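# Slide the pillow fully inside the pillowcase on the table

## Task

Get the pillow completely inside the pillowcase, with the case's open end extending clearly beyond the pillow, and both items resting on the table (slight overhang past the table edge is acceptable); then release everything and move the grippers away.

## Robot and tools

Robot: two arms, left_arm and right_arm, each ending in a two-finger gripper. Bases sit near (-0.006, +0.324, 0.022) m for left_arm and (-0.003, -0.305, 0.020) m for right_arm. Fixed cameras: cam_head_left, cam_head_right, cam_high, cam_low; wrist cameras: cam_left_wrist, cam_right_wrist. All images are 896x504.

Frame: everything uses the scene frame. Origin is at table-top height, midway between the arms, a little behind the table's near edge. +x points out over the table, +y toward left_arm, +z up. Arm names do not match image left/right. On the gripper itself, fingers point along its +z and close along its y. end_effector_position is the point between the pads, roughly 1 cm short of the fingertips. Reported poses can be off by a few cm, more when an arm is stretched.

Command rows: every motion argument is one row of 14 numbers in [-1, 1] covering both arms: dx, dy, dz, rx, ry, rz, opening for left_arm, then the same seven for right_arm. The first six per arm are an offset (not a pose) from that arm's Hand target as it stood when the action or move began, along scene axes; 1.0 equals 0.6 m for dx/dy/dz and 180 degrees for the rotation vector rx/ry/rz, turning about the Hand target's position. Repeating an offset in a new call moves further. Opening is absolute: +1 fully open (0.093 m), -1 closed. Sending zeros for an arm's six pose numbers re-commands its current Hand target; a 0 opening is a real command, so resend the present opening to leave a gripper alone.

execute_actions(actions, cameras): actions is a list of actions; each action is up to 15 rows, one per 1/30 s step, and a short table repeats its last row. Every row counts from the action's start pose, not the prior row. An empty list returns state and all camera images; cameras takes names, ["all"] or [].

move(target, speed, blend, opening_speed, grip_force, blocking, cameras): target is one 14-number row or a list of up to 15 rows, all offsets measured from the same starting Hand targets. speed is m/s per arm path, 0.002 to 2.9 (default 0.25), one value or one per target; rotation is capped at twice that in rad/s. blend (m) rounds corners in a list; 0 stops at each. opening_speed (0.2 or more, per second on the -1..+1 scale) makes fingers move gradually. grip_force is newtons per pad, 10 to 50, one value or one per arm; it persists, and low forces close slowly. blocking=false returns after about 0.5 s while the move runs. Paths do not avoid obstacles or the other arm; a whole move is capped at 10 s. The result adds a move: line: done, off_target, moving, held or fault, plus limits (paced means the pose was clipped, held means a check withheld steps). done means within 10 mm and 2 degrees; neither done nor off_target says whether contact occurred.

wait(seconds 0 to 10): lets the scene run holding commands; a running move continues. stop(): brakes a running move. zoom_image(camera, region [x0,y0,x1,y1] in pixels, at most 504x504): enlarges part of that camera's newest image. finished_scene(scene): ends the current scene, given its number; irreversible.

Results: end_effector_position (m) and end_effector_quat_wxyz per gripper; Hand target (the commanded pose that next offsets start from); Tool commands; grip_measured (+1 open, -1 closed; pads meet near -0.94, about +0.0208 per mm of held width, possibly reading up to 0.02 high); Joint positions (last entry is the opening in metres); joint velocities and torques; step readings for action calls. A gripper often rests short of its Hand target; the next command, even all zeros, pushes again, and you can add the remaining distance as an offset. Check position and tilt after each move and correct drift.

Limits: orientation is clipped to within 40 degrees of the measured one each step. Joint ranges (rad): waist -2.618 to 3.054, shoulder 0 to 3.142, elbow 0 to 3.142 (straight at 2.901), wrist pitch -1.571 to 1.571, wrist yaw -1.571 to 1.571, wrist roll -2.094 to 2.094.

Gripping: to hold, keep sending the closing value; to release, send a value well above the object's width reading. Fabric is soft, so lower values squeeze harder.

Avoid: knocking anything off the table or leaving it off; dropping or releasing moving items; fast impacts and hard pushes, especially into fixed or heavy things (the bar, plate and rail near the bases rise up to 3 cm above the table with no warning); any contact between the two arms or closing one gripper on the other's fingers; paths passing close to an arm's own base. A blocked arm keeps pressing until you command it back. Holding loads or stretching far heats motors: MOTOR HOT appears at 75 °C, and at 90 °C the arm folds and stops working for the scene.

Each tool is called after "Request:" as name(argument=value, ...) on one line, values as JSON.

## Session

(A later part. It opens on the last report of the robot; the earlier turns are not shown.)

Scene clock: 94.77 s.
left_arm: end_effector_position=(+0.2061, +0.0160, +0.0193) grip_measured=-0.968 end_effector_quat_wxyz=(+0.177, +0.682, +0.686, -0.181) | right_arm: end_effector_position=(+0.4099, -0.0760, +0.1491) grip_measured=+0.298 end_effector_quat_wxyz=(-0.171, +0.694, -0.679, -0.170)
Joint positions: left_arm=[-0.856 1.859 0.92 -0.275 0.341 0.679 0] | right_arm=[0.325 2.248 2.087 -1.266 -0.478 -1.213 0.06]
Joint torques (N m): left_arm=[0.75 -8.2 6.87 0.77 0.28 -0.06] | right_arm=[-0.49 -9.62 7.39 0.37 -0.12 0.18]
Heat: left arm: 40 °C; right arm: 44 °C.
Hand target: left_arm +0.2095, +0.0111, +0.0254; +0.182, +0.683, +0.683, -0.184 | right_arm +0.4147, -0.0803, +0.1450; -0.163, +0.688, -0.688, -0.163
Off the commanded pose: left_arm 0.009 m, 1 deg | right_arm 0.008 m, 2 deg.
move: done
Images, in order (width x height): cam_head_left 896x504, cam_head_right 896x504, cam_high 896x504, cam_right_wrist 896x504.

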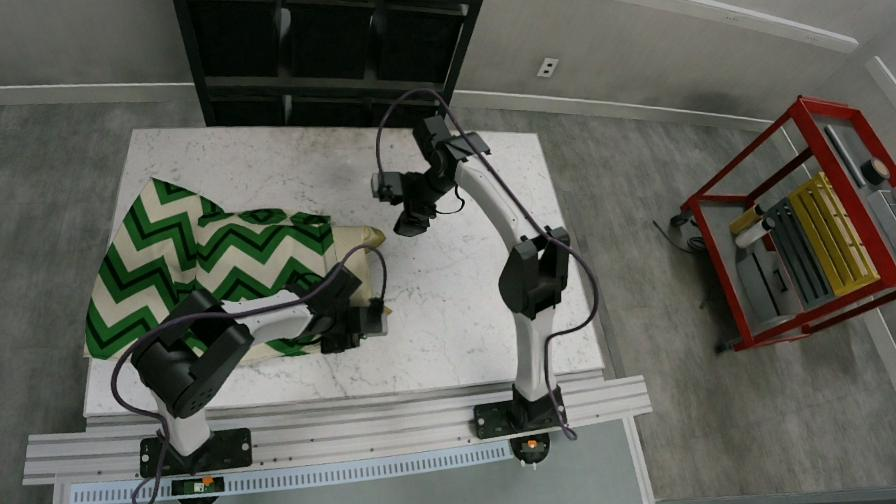

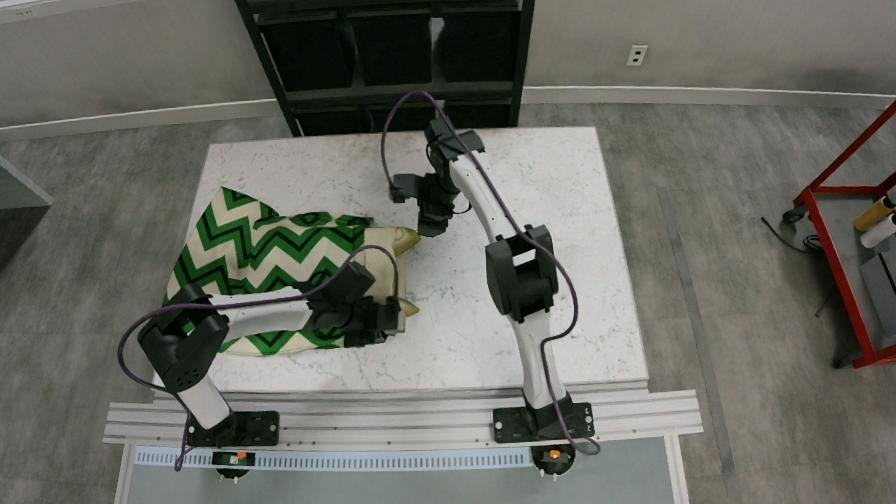

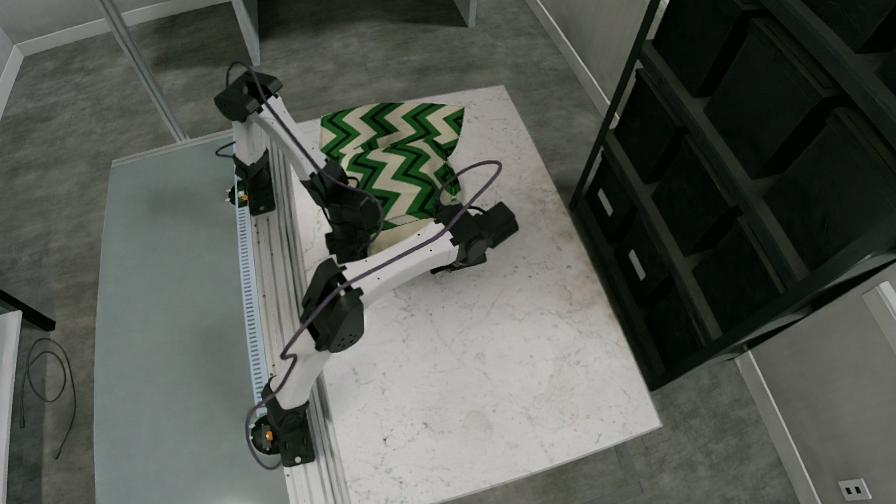

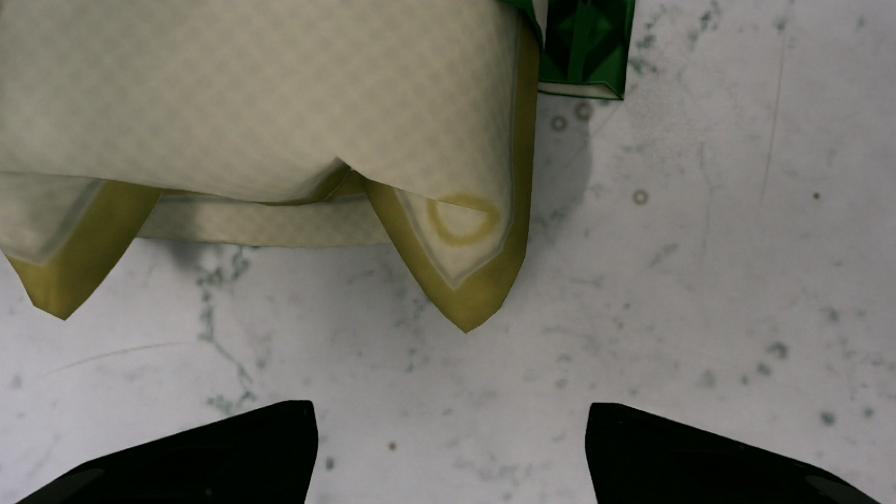

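Request:
move(target=[0,0,0,0,0,0,-1,0.1,0.17,-0.06,0,0,0,0.2], cameras=["cam_head_left","cam_right_wrist"])

Scene clock: 98.70 s.
left_arm: end_effector_position=(+0.2061, +0.0160, +0.0193) grip_measured=-0.968 end_effector_quat_wxyz=(+0.177, +0.682, +0.686, -0.181) | right_arm: end_effector_position=(+0.4693, +0.0285, +0.1140) grip_measured=+0.202 end_effector_quat_wxyz=(-0.219, +0.683, -0.679, -0.159)
Joint positions: left_arm=[-0.856 1.859 0.92 -0.275 0.341 0.679 0] | right_arm=[0.472 2.756 2.849 -1.336 -0.453 -1.008 0.055]
Joint torques (N m): left_arm=[0.73 -8.18 6.87 0.78 0.28 -0.06] | right_arm=[-0.85 -12.22 7.2 0.7 -0.1 0.16]
Heat: left arm: 41 °C; right arm: 45 °C.
Hand target: left_arm +0.2095, +0.0111, +0.0254; +0.182, +0.683, +0.683, -0.184 | right_arm +0.4747, +0.0217, +0.1091; -0.163, +0.688, -0.688, -0.163
Off the commanded pose: left_arm 0.009 m, 1 deg | right_arm 0.010 m, 6 deg.
elbow stopped short (right arm): the move would have taken joint 3 (elbow) straighter than the controller allows.
move: off_target (right_arm)
Images, in order (width x height): cam_head_left 896x504, cam_right_wrist 896x504.

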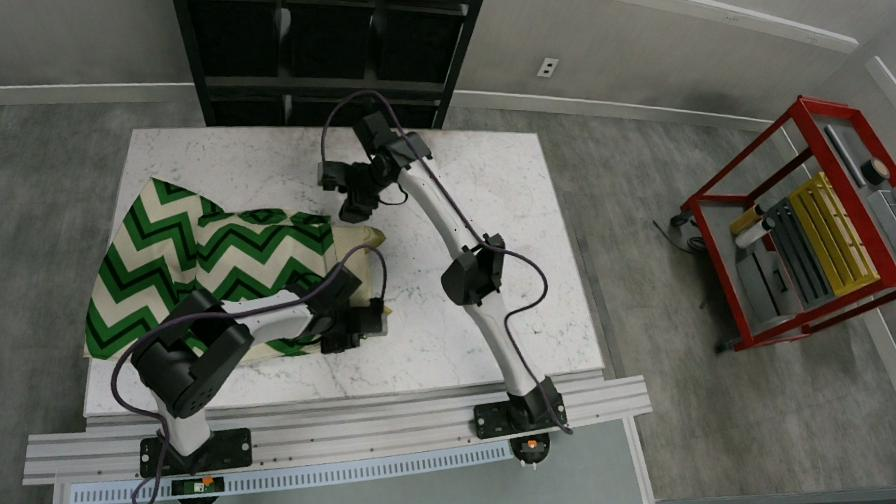

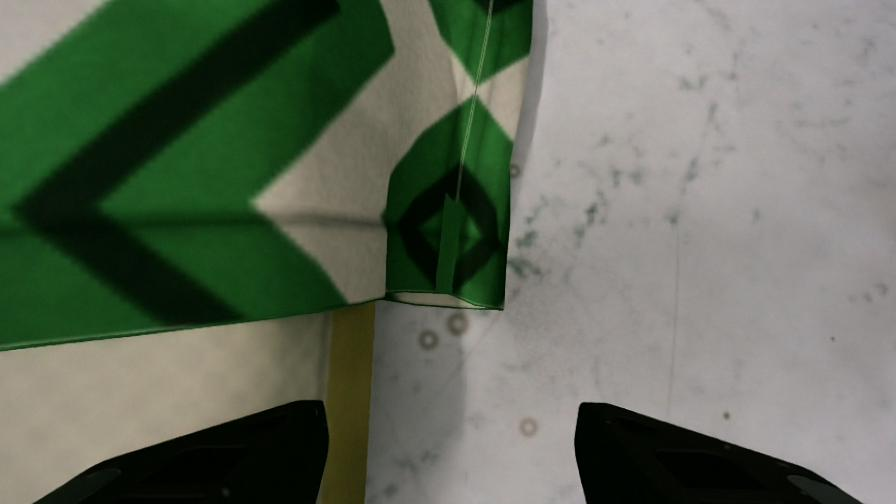

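Request:
move(target=[[0,0,0,0,0,0,-1,0.01,0.13,-0.03,0.08,0,0,0],[0,0,0,0,0,0,-1,0.01,0.14,-0.175,0.08,0,0,0]], speed=0.15, cameras=["cam_head_left","cam_right_wrist"])

Scene clock: 105.00 s.
left_arm: end_effector_position=(+0.2061, +0.0160, +0.0193) grip_measured=-0.968 end_effector_quat_wxyz=(+0.177, +0.682, +0.686, -0.181) | right_arm: end_effector_position=(+0.4816, +0.1045, +0.0208) grip_measured=+0.002 end_effector_quat_wxyz=(-0.269, +0.652, -0.664, -0.248)
Joint positions: left_arm=[-0.856 1.859 0.92 -0.275 0.341 0.679 0] | right_arm=[0.536 2.994 2.855 -0.965 -0.62 -0.842 0.045]
Joint torques (N m): left_arm=[0.73 -8.2 6.87 0.77 0.28 -0.06] | right_arm=[0.46 -11.79 7.16 1.02 -0.29 -0.1]
Heat: left arm: 41 °C; right arm: 45 °C.
Hand target: left_arm +0.2095, +0.0111, +0.0254; +0.182, +0.683, +0.683, -0.184 | right_arm +0.4807, +0.1057, +0.0039; -0.248, +0.662, -0.662, -0.248
Off the commanded pose: left_arm 0.009 m, 1 deg | right_arm 0.017 m, 3 deg.
elbow stopped short (right arm): the move would have taken joint 3 (elbow) straighter than the controller allows.
move: off_target (right_arm)
Images, in order (width x height): cam_head_left 896x504, cam_right_wrist 896x504.

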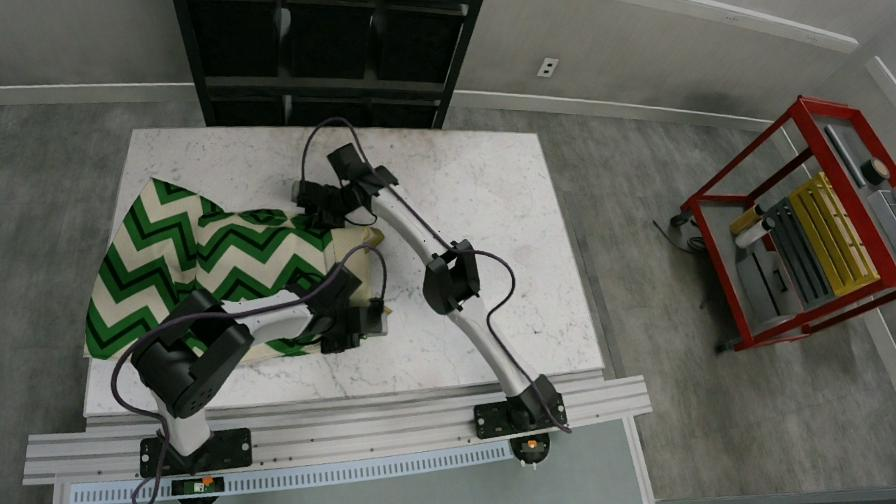

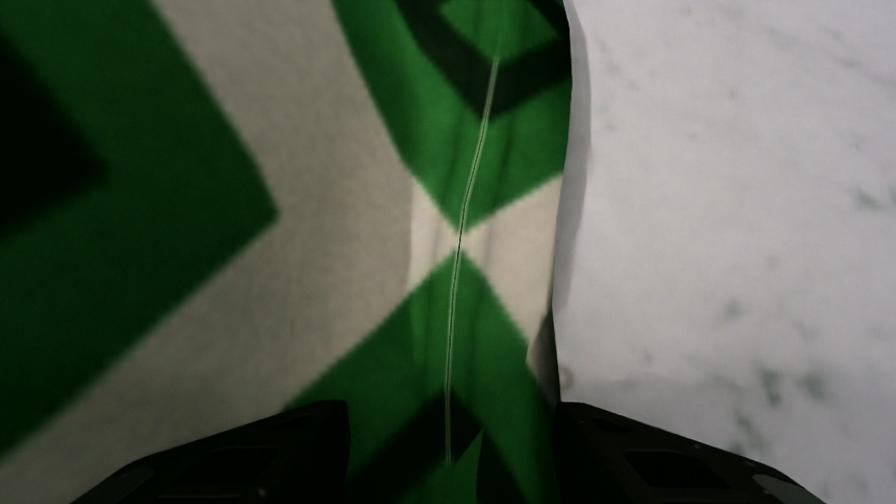

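Request:
move(target=[[0,0,0,0,0,0,-1,0,0.0,-0.012,0,0,0,0],[0,0,0,0,0,0,-1,0,0,-0.012,0,0,0,-1],[0,0,0.15,0,0,0,-1,-0.04,-0.06,0.15,0,0,0,-1]], speed=0.15, cameras=["cam_head_left","cam_high","cam_low","cam_left_wrist","cam_right_wrist"])

Scene clock: 114.13 s.
left_arm: end_effector_position=(+0.2008, +0.0222, +0.0905) grip_measured=-0.968 end_effector_quat_wxyz=(+0.146, +0.682, +0.694, -0.179) | right_arm: end_effector_position=(+0.4504, +0.0716, +0.0696) grip_measured=-0.976 end_effector_quat_wxyz=(-0.223, +0.660, -0.670, -0.255)
Joint positions: left_arm=[-0.856 1.731 1.111 -0.659 0.34 0.679 0] | right_arm=[0.511 2.722 2.543 -1.057 -0.63 -0.913 0]
Joint torques (N m): left_arm=[0.66 -10.77 8.96 0.82 0.29 -0.07] | right_arm=[-0.84 -17.09 5.38 0.9 -0.42 -0.05]
Heat: left arm: 42 °C; right arm: 49 °C.
Hand target: left_arm +0.2095, +0.0111, +0.1153; +0.182, +0.683, +0.683, -0.184 | right_arm +0.4567, +0.0697, +0.0940; -0.248, +0.662, -0.662, -0.248
Off the commanded pose: left_arm 0.029 m, 4 deg | right_arm 0.025 m, 3 deg.
elbow stopped short (right arm): the move would have taken joint 3 (elbow) straighter than the controller allows.
move: off_target (left_arm, right_arm); target 2's new opening was sent with right_arm's hand 0.024 m and 3 deg from that target
Images, in order (width x height): cam_head_left 896x504, cam_high 896x504, cam_low 896x504, cam_left_wrist 896x504, cam_right_wrist 896x504.

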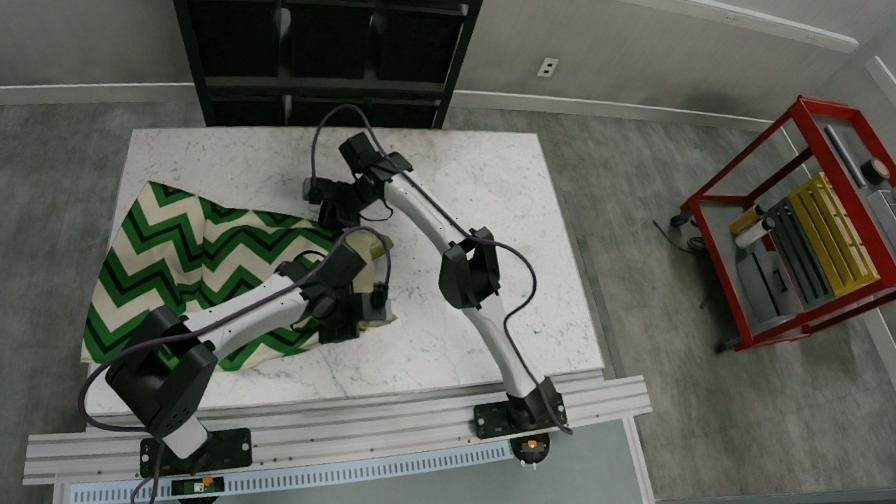

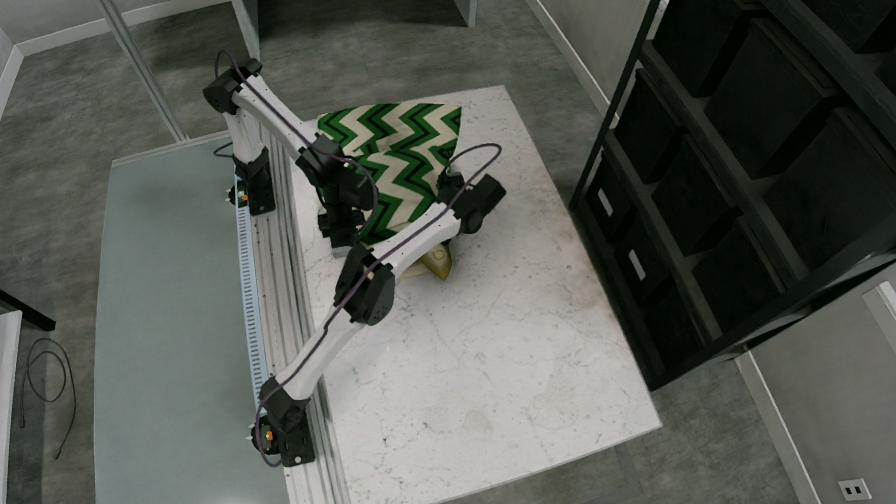

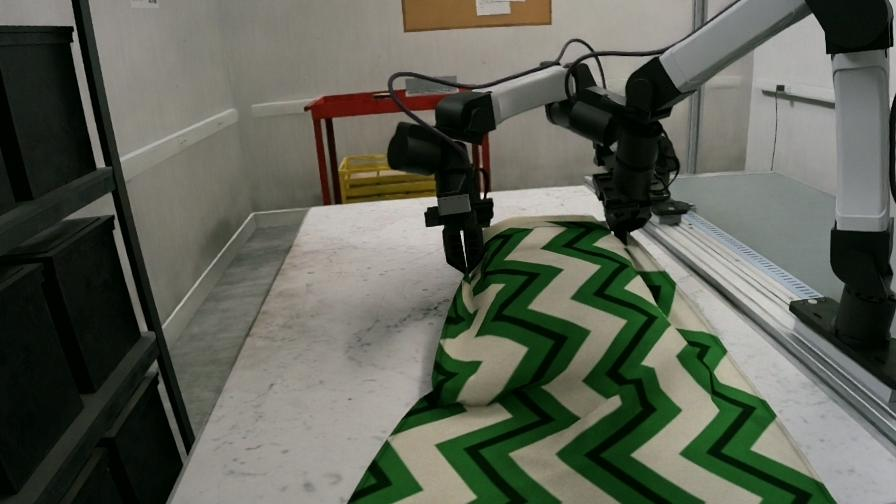

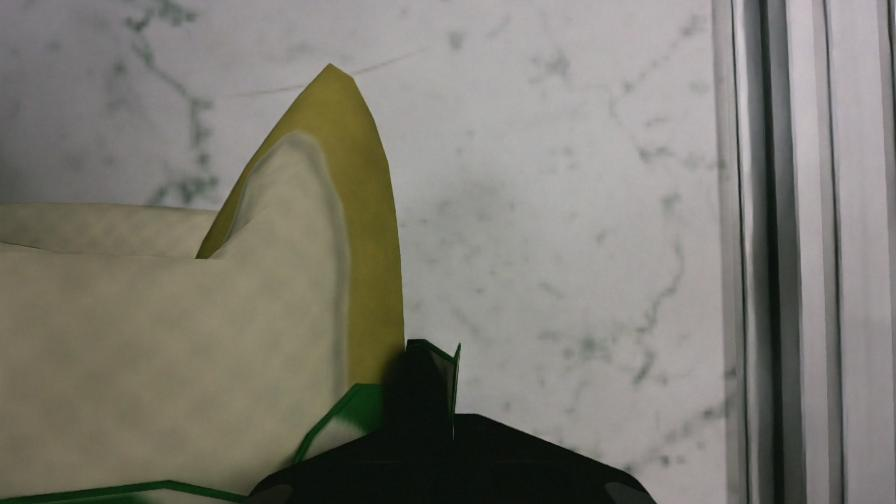

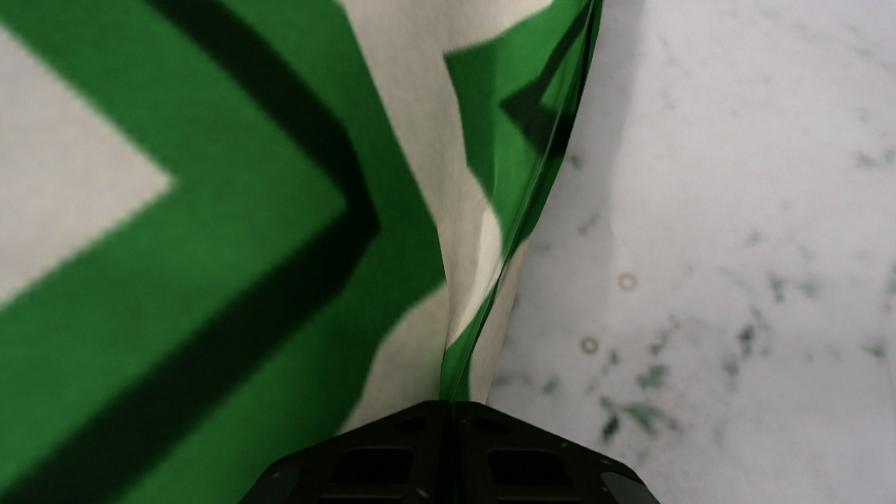

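Request:
move(target=[0.02,0,0.68,0,0,0,-1,-0.09,-0.08,0.72,0.1,0,0,-1], speed=0.2, cameras=["cam_head_left","cam_high","cam_low","cam_left_wrist"])

Scene clock: 120.93 s.
left_arm: end_effector_position=(+0.2220, +0.0106, +0.5018) grip_measured=-0.969 end_effector_quat_wxyz=(+0.437, +0.577, +0.637, -0.264) | right_arm: end_effector_position=(+0.4074, +0.0257, +0.5032) grip_measured=-0.976 end_effector_quat_wxyz=(+0.522, -0.476, +0.581, +0.403)
Joint positions: left_arm=[-0.798 1.912 2.838 -1.518 0.449 0.463 0] | right_arm=[0.386 2.238 2.848 -0.829 -0.941 -0.173 0]
Joint torques (N m): left_arm=[1.24 -7.75 5.64 2.23 0.32 -0.2] | right_arm=[-0.8 -11.1 6.42 2.05 -0.31 0.2]
Heat: left arm: 43 °C; right arm: 52 °C.
Hand target: left_arm +0.2215, +0.0111, +0.5233; +0.182, +0.683, +0.683, -0.184 | right_arm +0.4027, +0.0216, +0.5259; +0.349, -0.615, +0.615, +0.348
Off the commanded pose: left_arm 0.021 m, 33 deg | right_arm 0.024 m, 27 deg.
elbow stopped short (right arm): the move would have taken joint 3 (elbow) straighter than the controller allows.
elbow stopped short (left arm): the move would have taken joint 3 (elbow) straighter than the controller allows.
move: off_target (left_arm, right_arm)
Images, in order (width x height): cam_head_left 896x504, cam_high 896x504, cam_low 896x504, cam_left_wrist 896x504.

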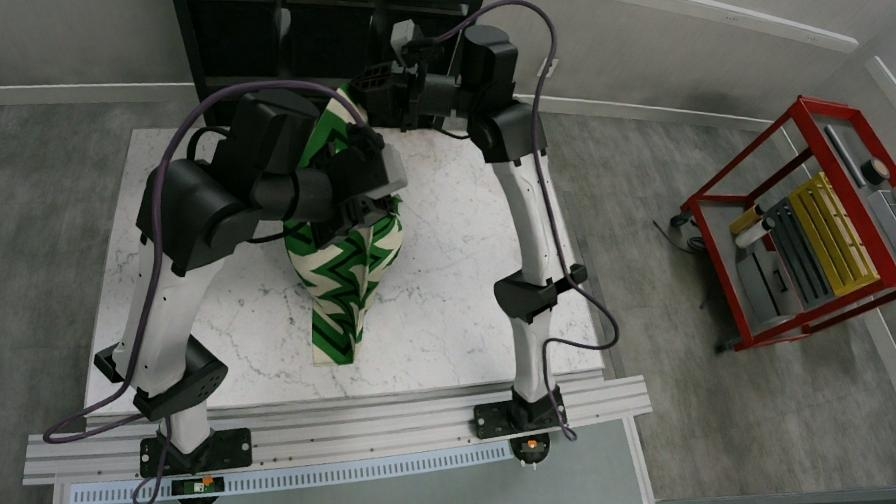

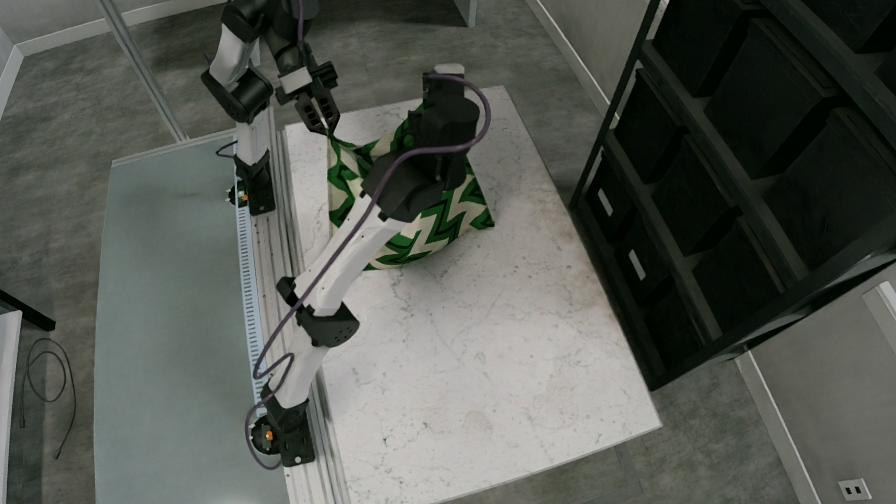

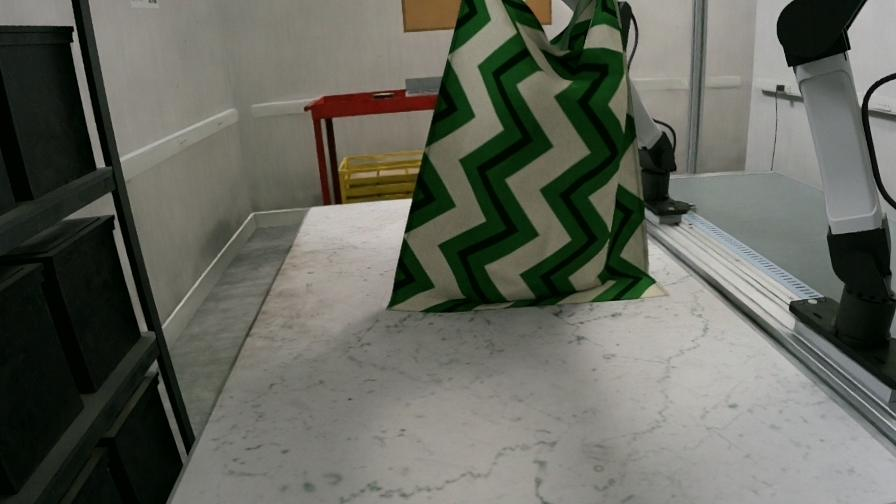

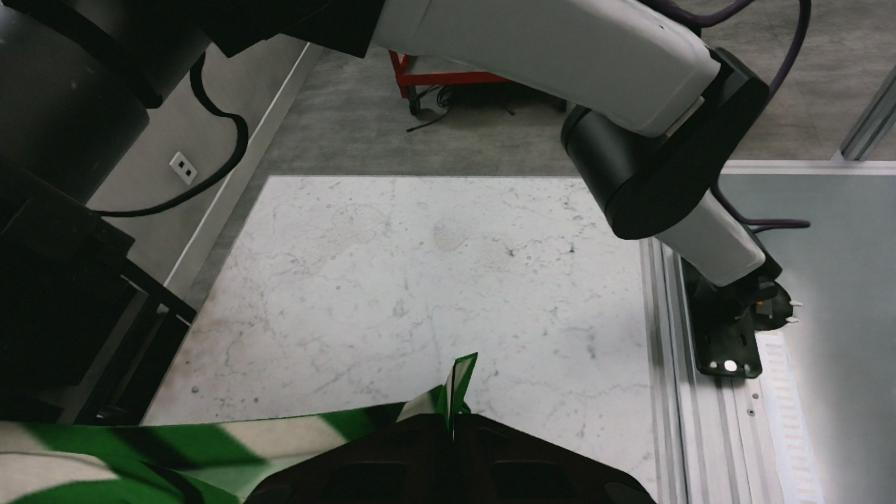

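Request:
move(target=[[0,-0.12,-0.3,0,0,0,-1,0.02,-0.12,-0.3,-0.1,0,0,-1],[-0.02,-0.27,-0.79,0,0,0,-1,0.04,-0.27,-0.79,-0.1,0,0,-1]], speed=0.2, blend=0.05, cameras=["cam_head_left","cam_high","cam_low","cam_left_wrist","cam_right_wrist"])

Scene clock: 134.10 s.
left_arm: end_effector_position=(+0.2079, -0.1478, +0.0474) grip_measured=-0.969 end_effector_quat_wxyz=(+0.173, +0.686, +0.682, -0.185) | right_arm: end_effector_position=(+0.4230, -0.1373, +0.0613) grip_measured=-0.976 end_effector_quat_wxyz=(-0.247, +0.659, -0.663, -0.255)
Joint positions: left_arm=[-1.1 2.25 1.636 -0.538 0.262 0.455 0] | right_arm=[0.114 2.288 1.704 -0.917 -0.734 -1.4 0]
Joint torques (N m): left_arm=[0.31 -12.72 5.45 1.29 0.05 -0.19] | right_arm=[-0.38 -9.66 4.94 0.54 -0.38 -0.1]
Heat: left arm: 42 °C; right arm: 52 °C.
Hand target: left_arm +0.2094, -0.1510, +0.0493; +0.182, +0.683, +0.683, -0.184 | right_arm +0.4267, -0.1404, +0.0518; -0.248, +0.662, -0.662, -0.248
Off the commanded pose: left_arm 0.004 m, 1 deg | right_arm 0.011 m, 1 deg.
elbow stopped short (right arm): the move would have taken joint 3 (elbow) straighter than the controller allows.
move: off_target (right_arm)
Images, in order (width x height): cam_head_left 896x504, cam_high 896x504, cam_low 896x504, cam_left_wrist 896x504, cam_right_wrist 896x504.

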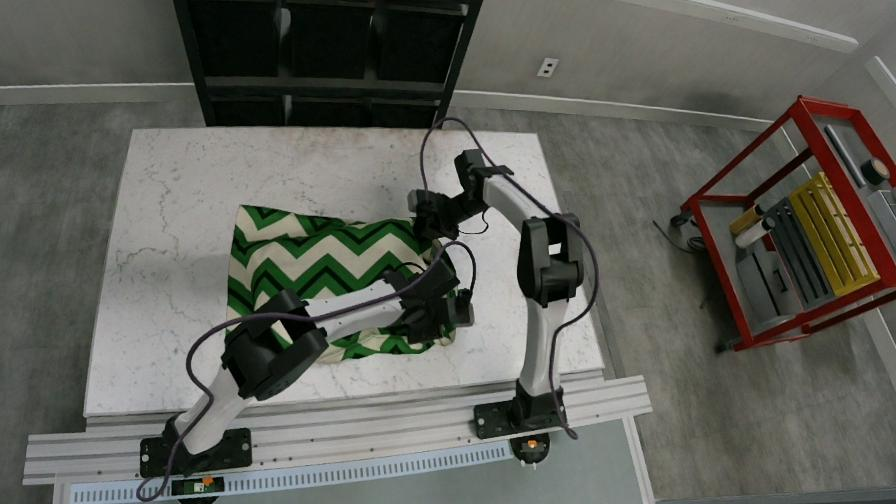

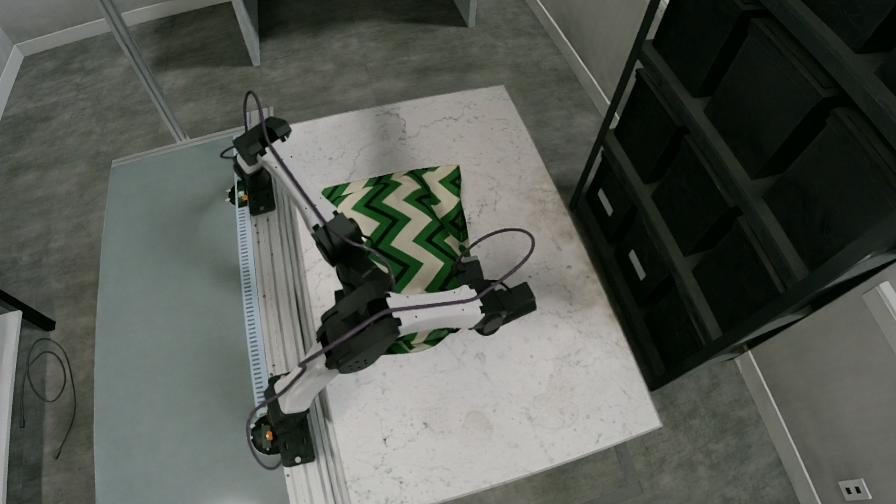

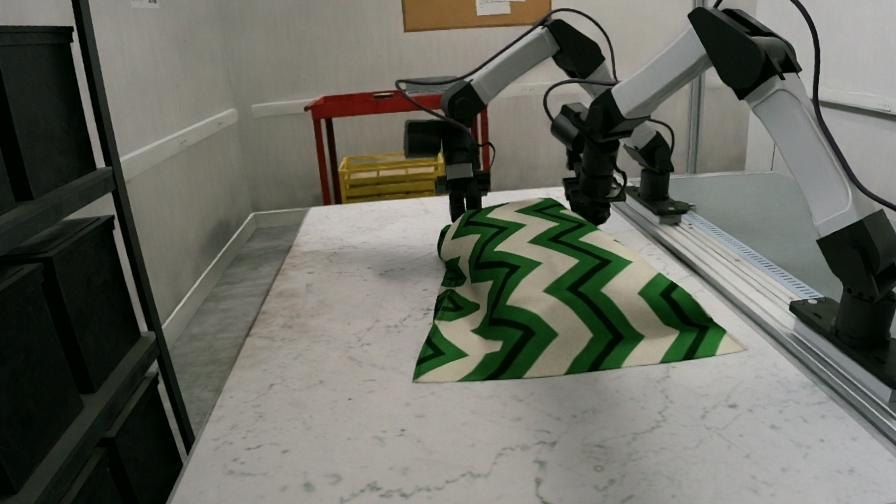

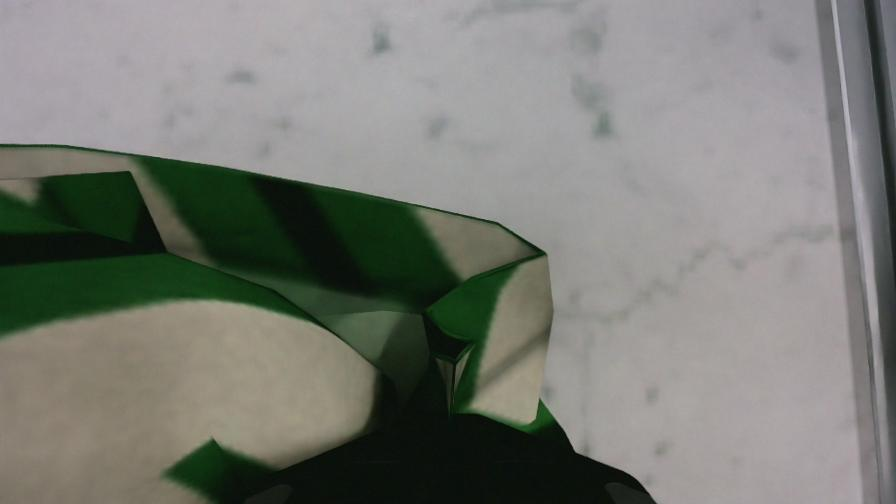

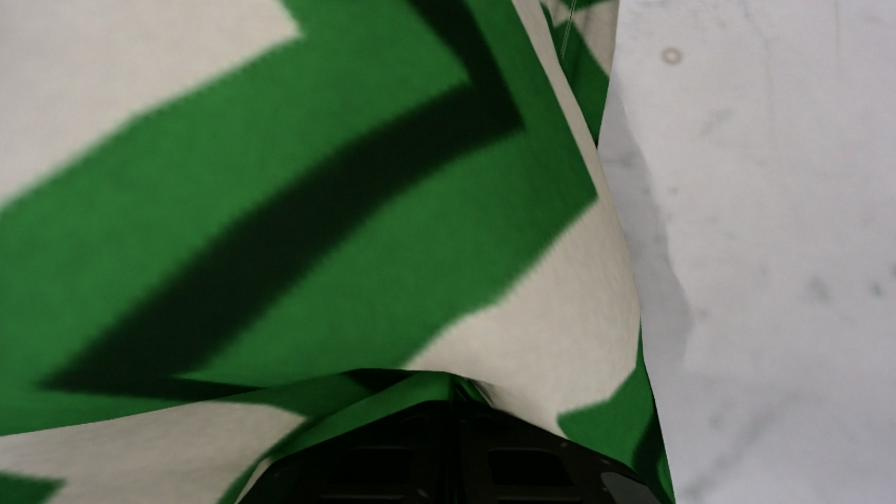

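Request:
move(target=[[0,-0.07,-0.04,0,0,0,-1,0.0,-0.07,-0.05,0,0,0,-1],[0,-0.07,-0.04,0,0,0,0.2,0.0,-0.07,-0.05,0,0,0,0.2],[0,0.02,0.16,0,0,0,0.2,0.0,-0.2,0.13,0,0,0,0.2],[0,0.35,0.25,0,0,0,0.2,0,-0.24,0.2,0,0,0,0.2]], speed=0.2, blend=[0,0,0.04,0], cameras=["cam_head_left","cam_head_right","cam_high","cam_right_wrist"])

Scene clock: 141.83 s.
left_arm: end_effector_position=(+0.2130, +0.0572, +0.1968) grip_measured=+0.197 end_effector_quat_wxyz=(+0.179, +0.680, +0.688, -0.178) | right_arm: end_effector_position=(+0.4258, -0.2796, +0.1570) grip_measured=+0.198 end_effector_quat_wxyz=(-0.260, +0.647, -0.673, -0.248)
Joint positions: left_arm=[-0.748 1.569 1.353 -1.033 0.372 0.783 0.055] | right_arm=[-0.216 2.337 2.162 -1.574 -0.727 -1.792 0.055]
Joint torques (N m): left_arm=[1.01 -8.29 4.92 0.82 0.36 0.02] | right_arm=[-0.4 -13.37 6.72 -0.22 -0.28 0]
Heat: left arm: 43 °C; right arm: 53 °C.
Hand target: left_arm +0.2094, +0.0590, +0.1993; +0.182, +0.683, +0.683, -0.184 | right_arm +0.4267, -0.2844, +0.1720; -0.248, +0.662, -0.662, -0.248
Off the commanded pose: left_arm 0.005 m, 1 deg | right_arm 0.016 m, 3 deg.
joint sent to its limit (right arm) — joint 4 (wrist pitch), lower limit. The joint targets are off in orientation, not in position.
move: off_target (right_arm)
Images, in order (width x height): cam_head_left 896x504, cam_head_right 896x504, cam_high 896x504, cam_right_wrist 896x504.

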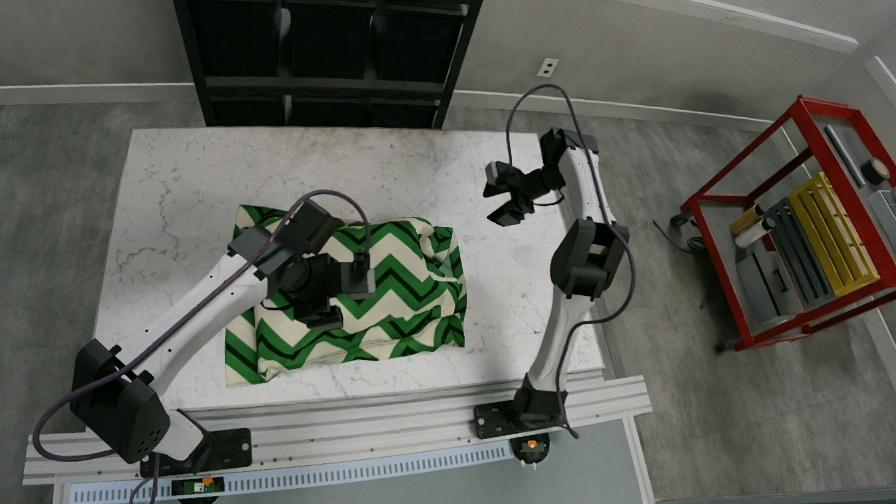

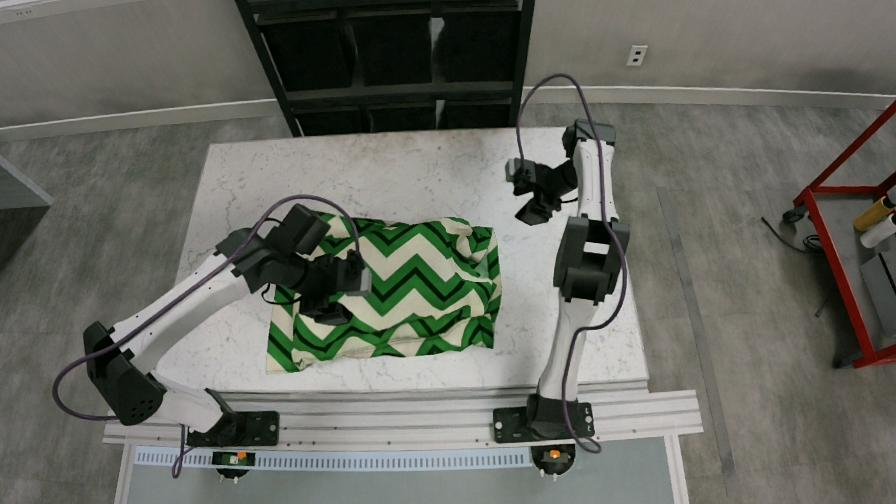

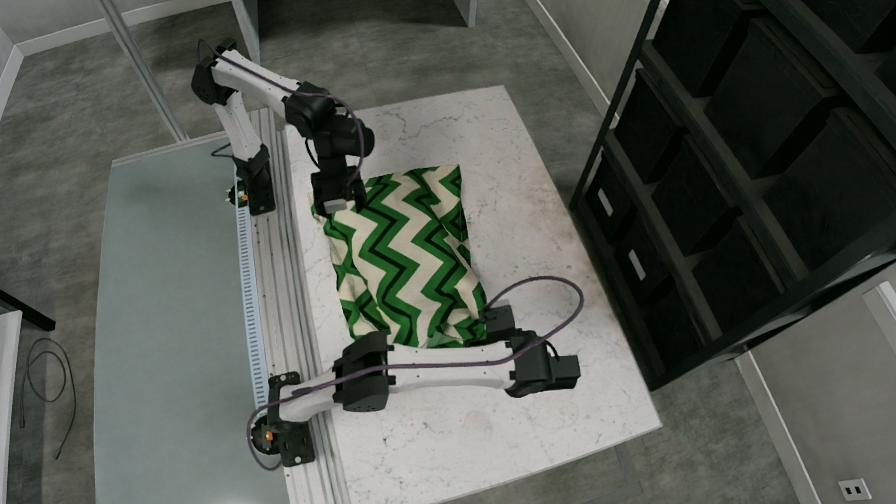

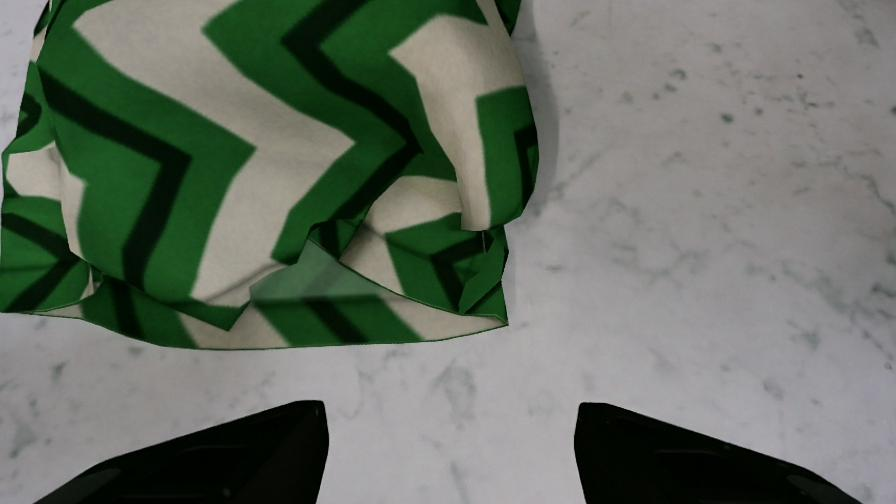

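Request:
finished_scene(scene=1)

The scene is finished: the task was done.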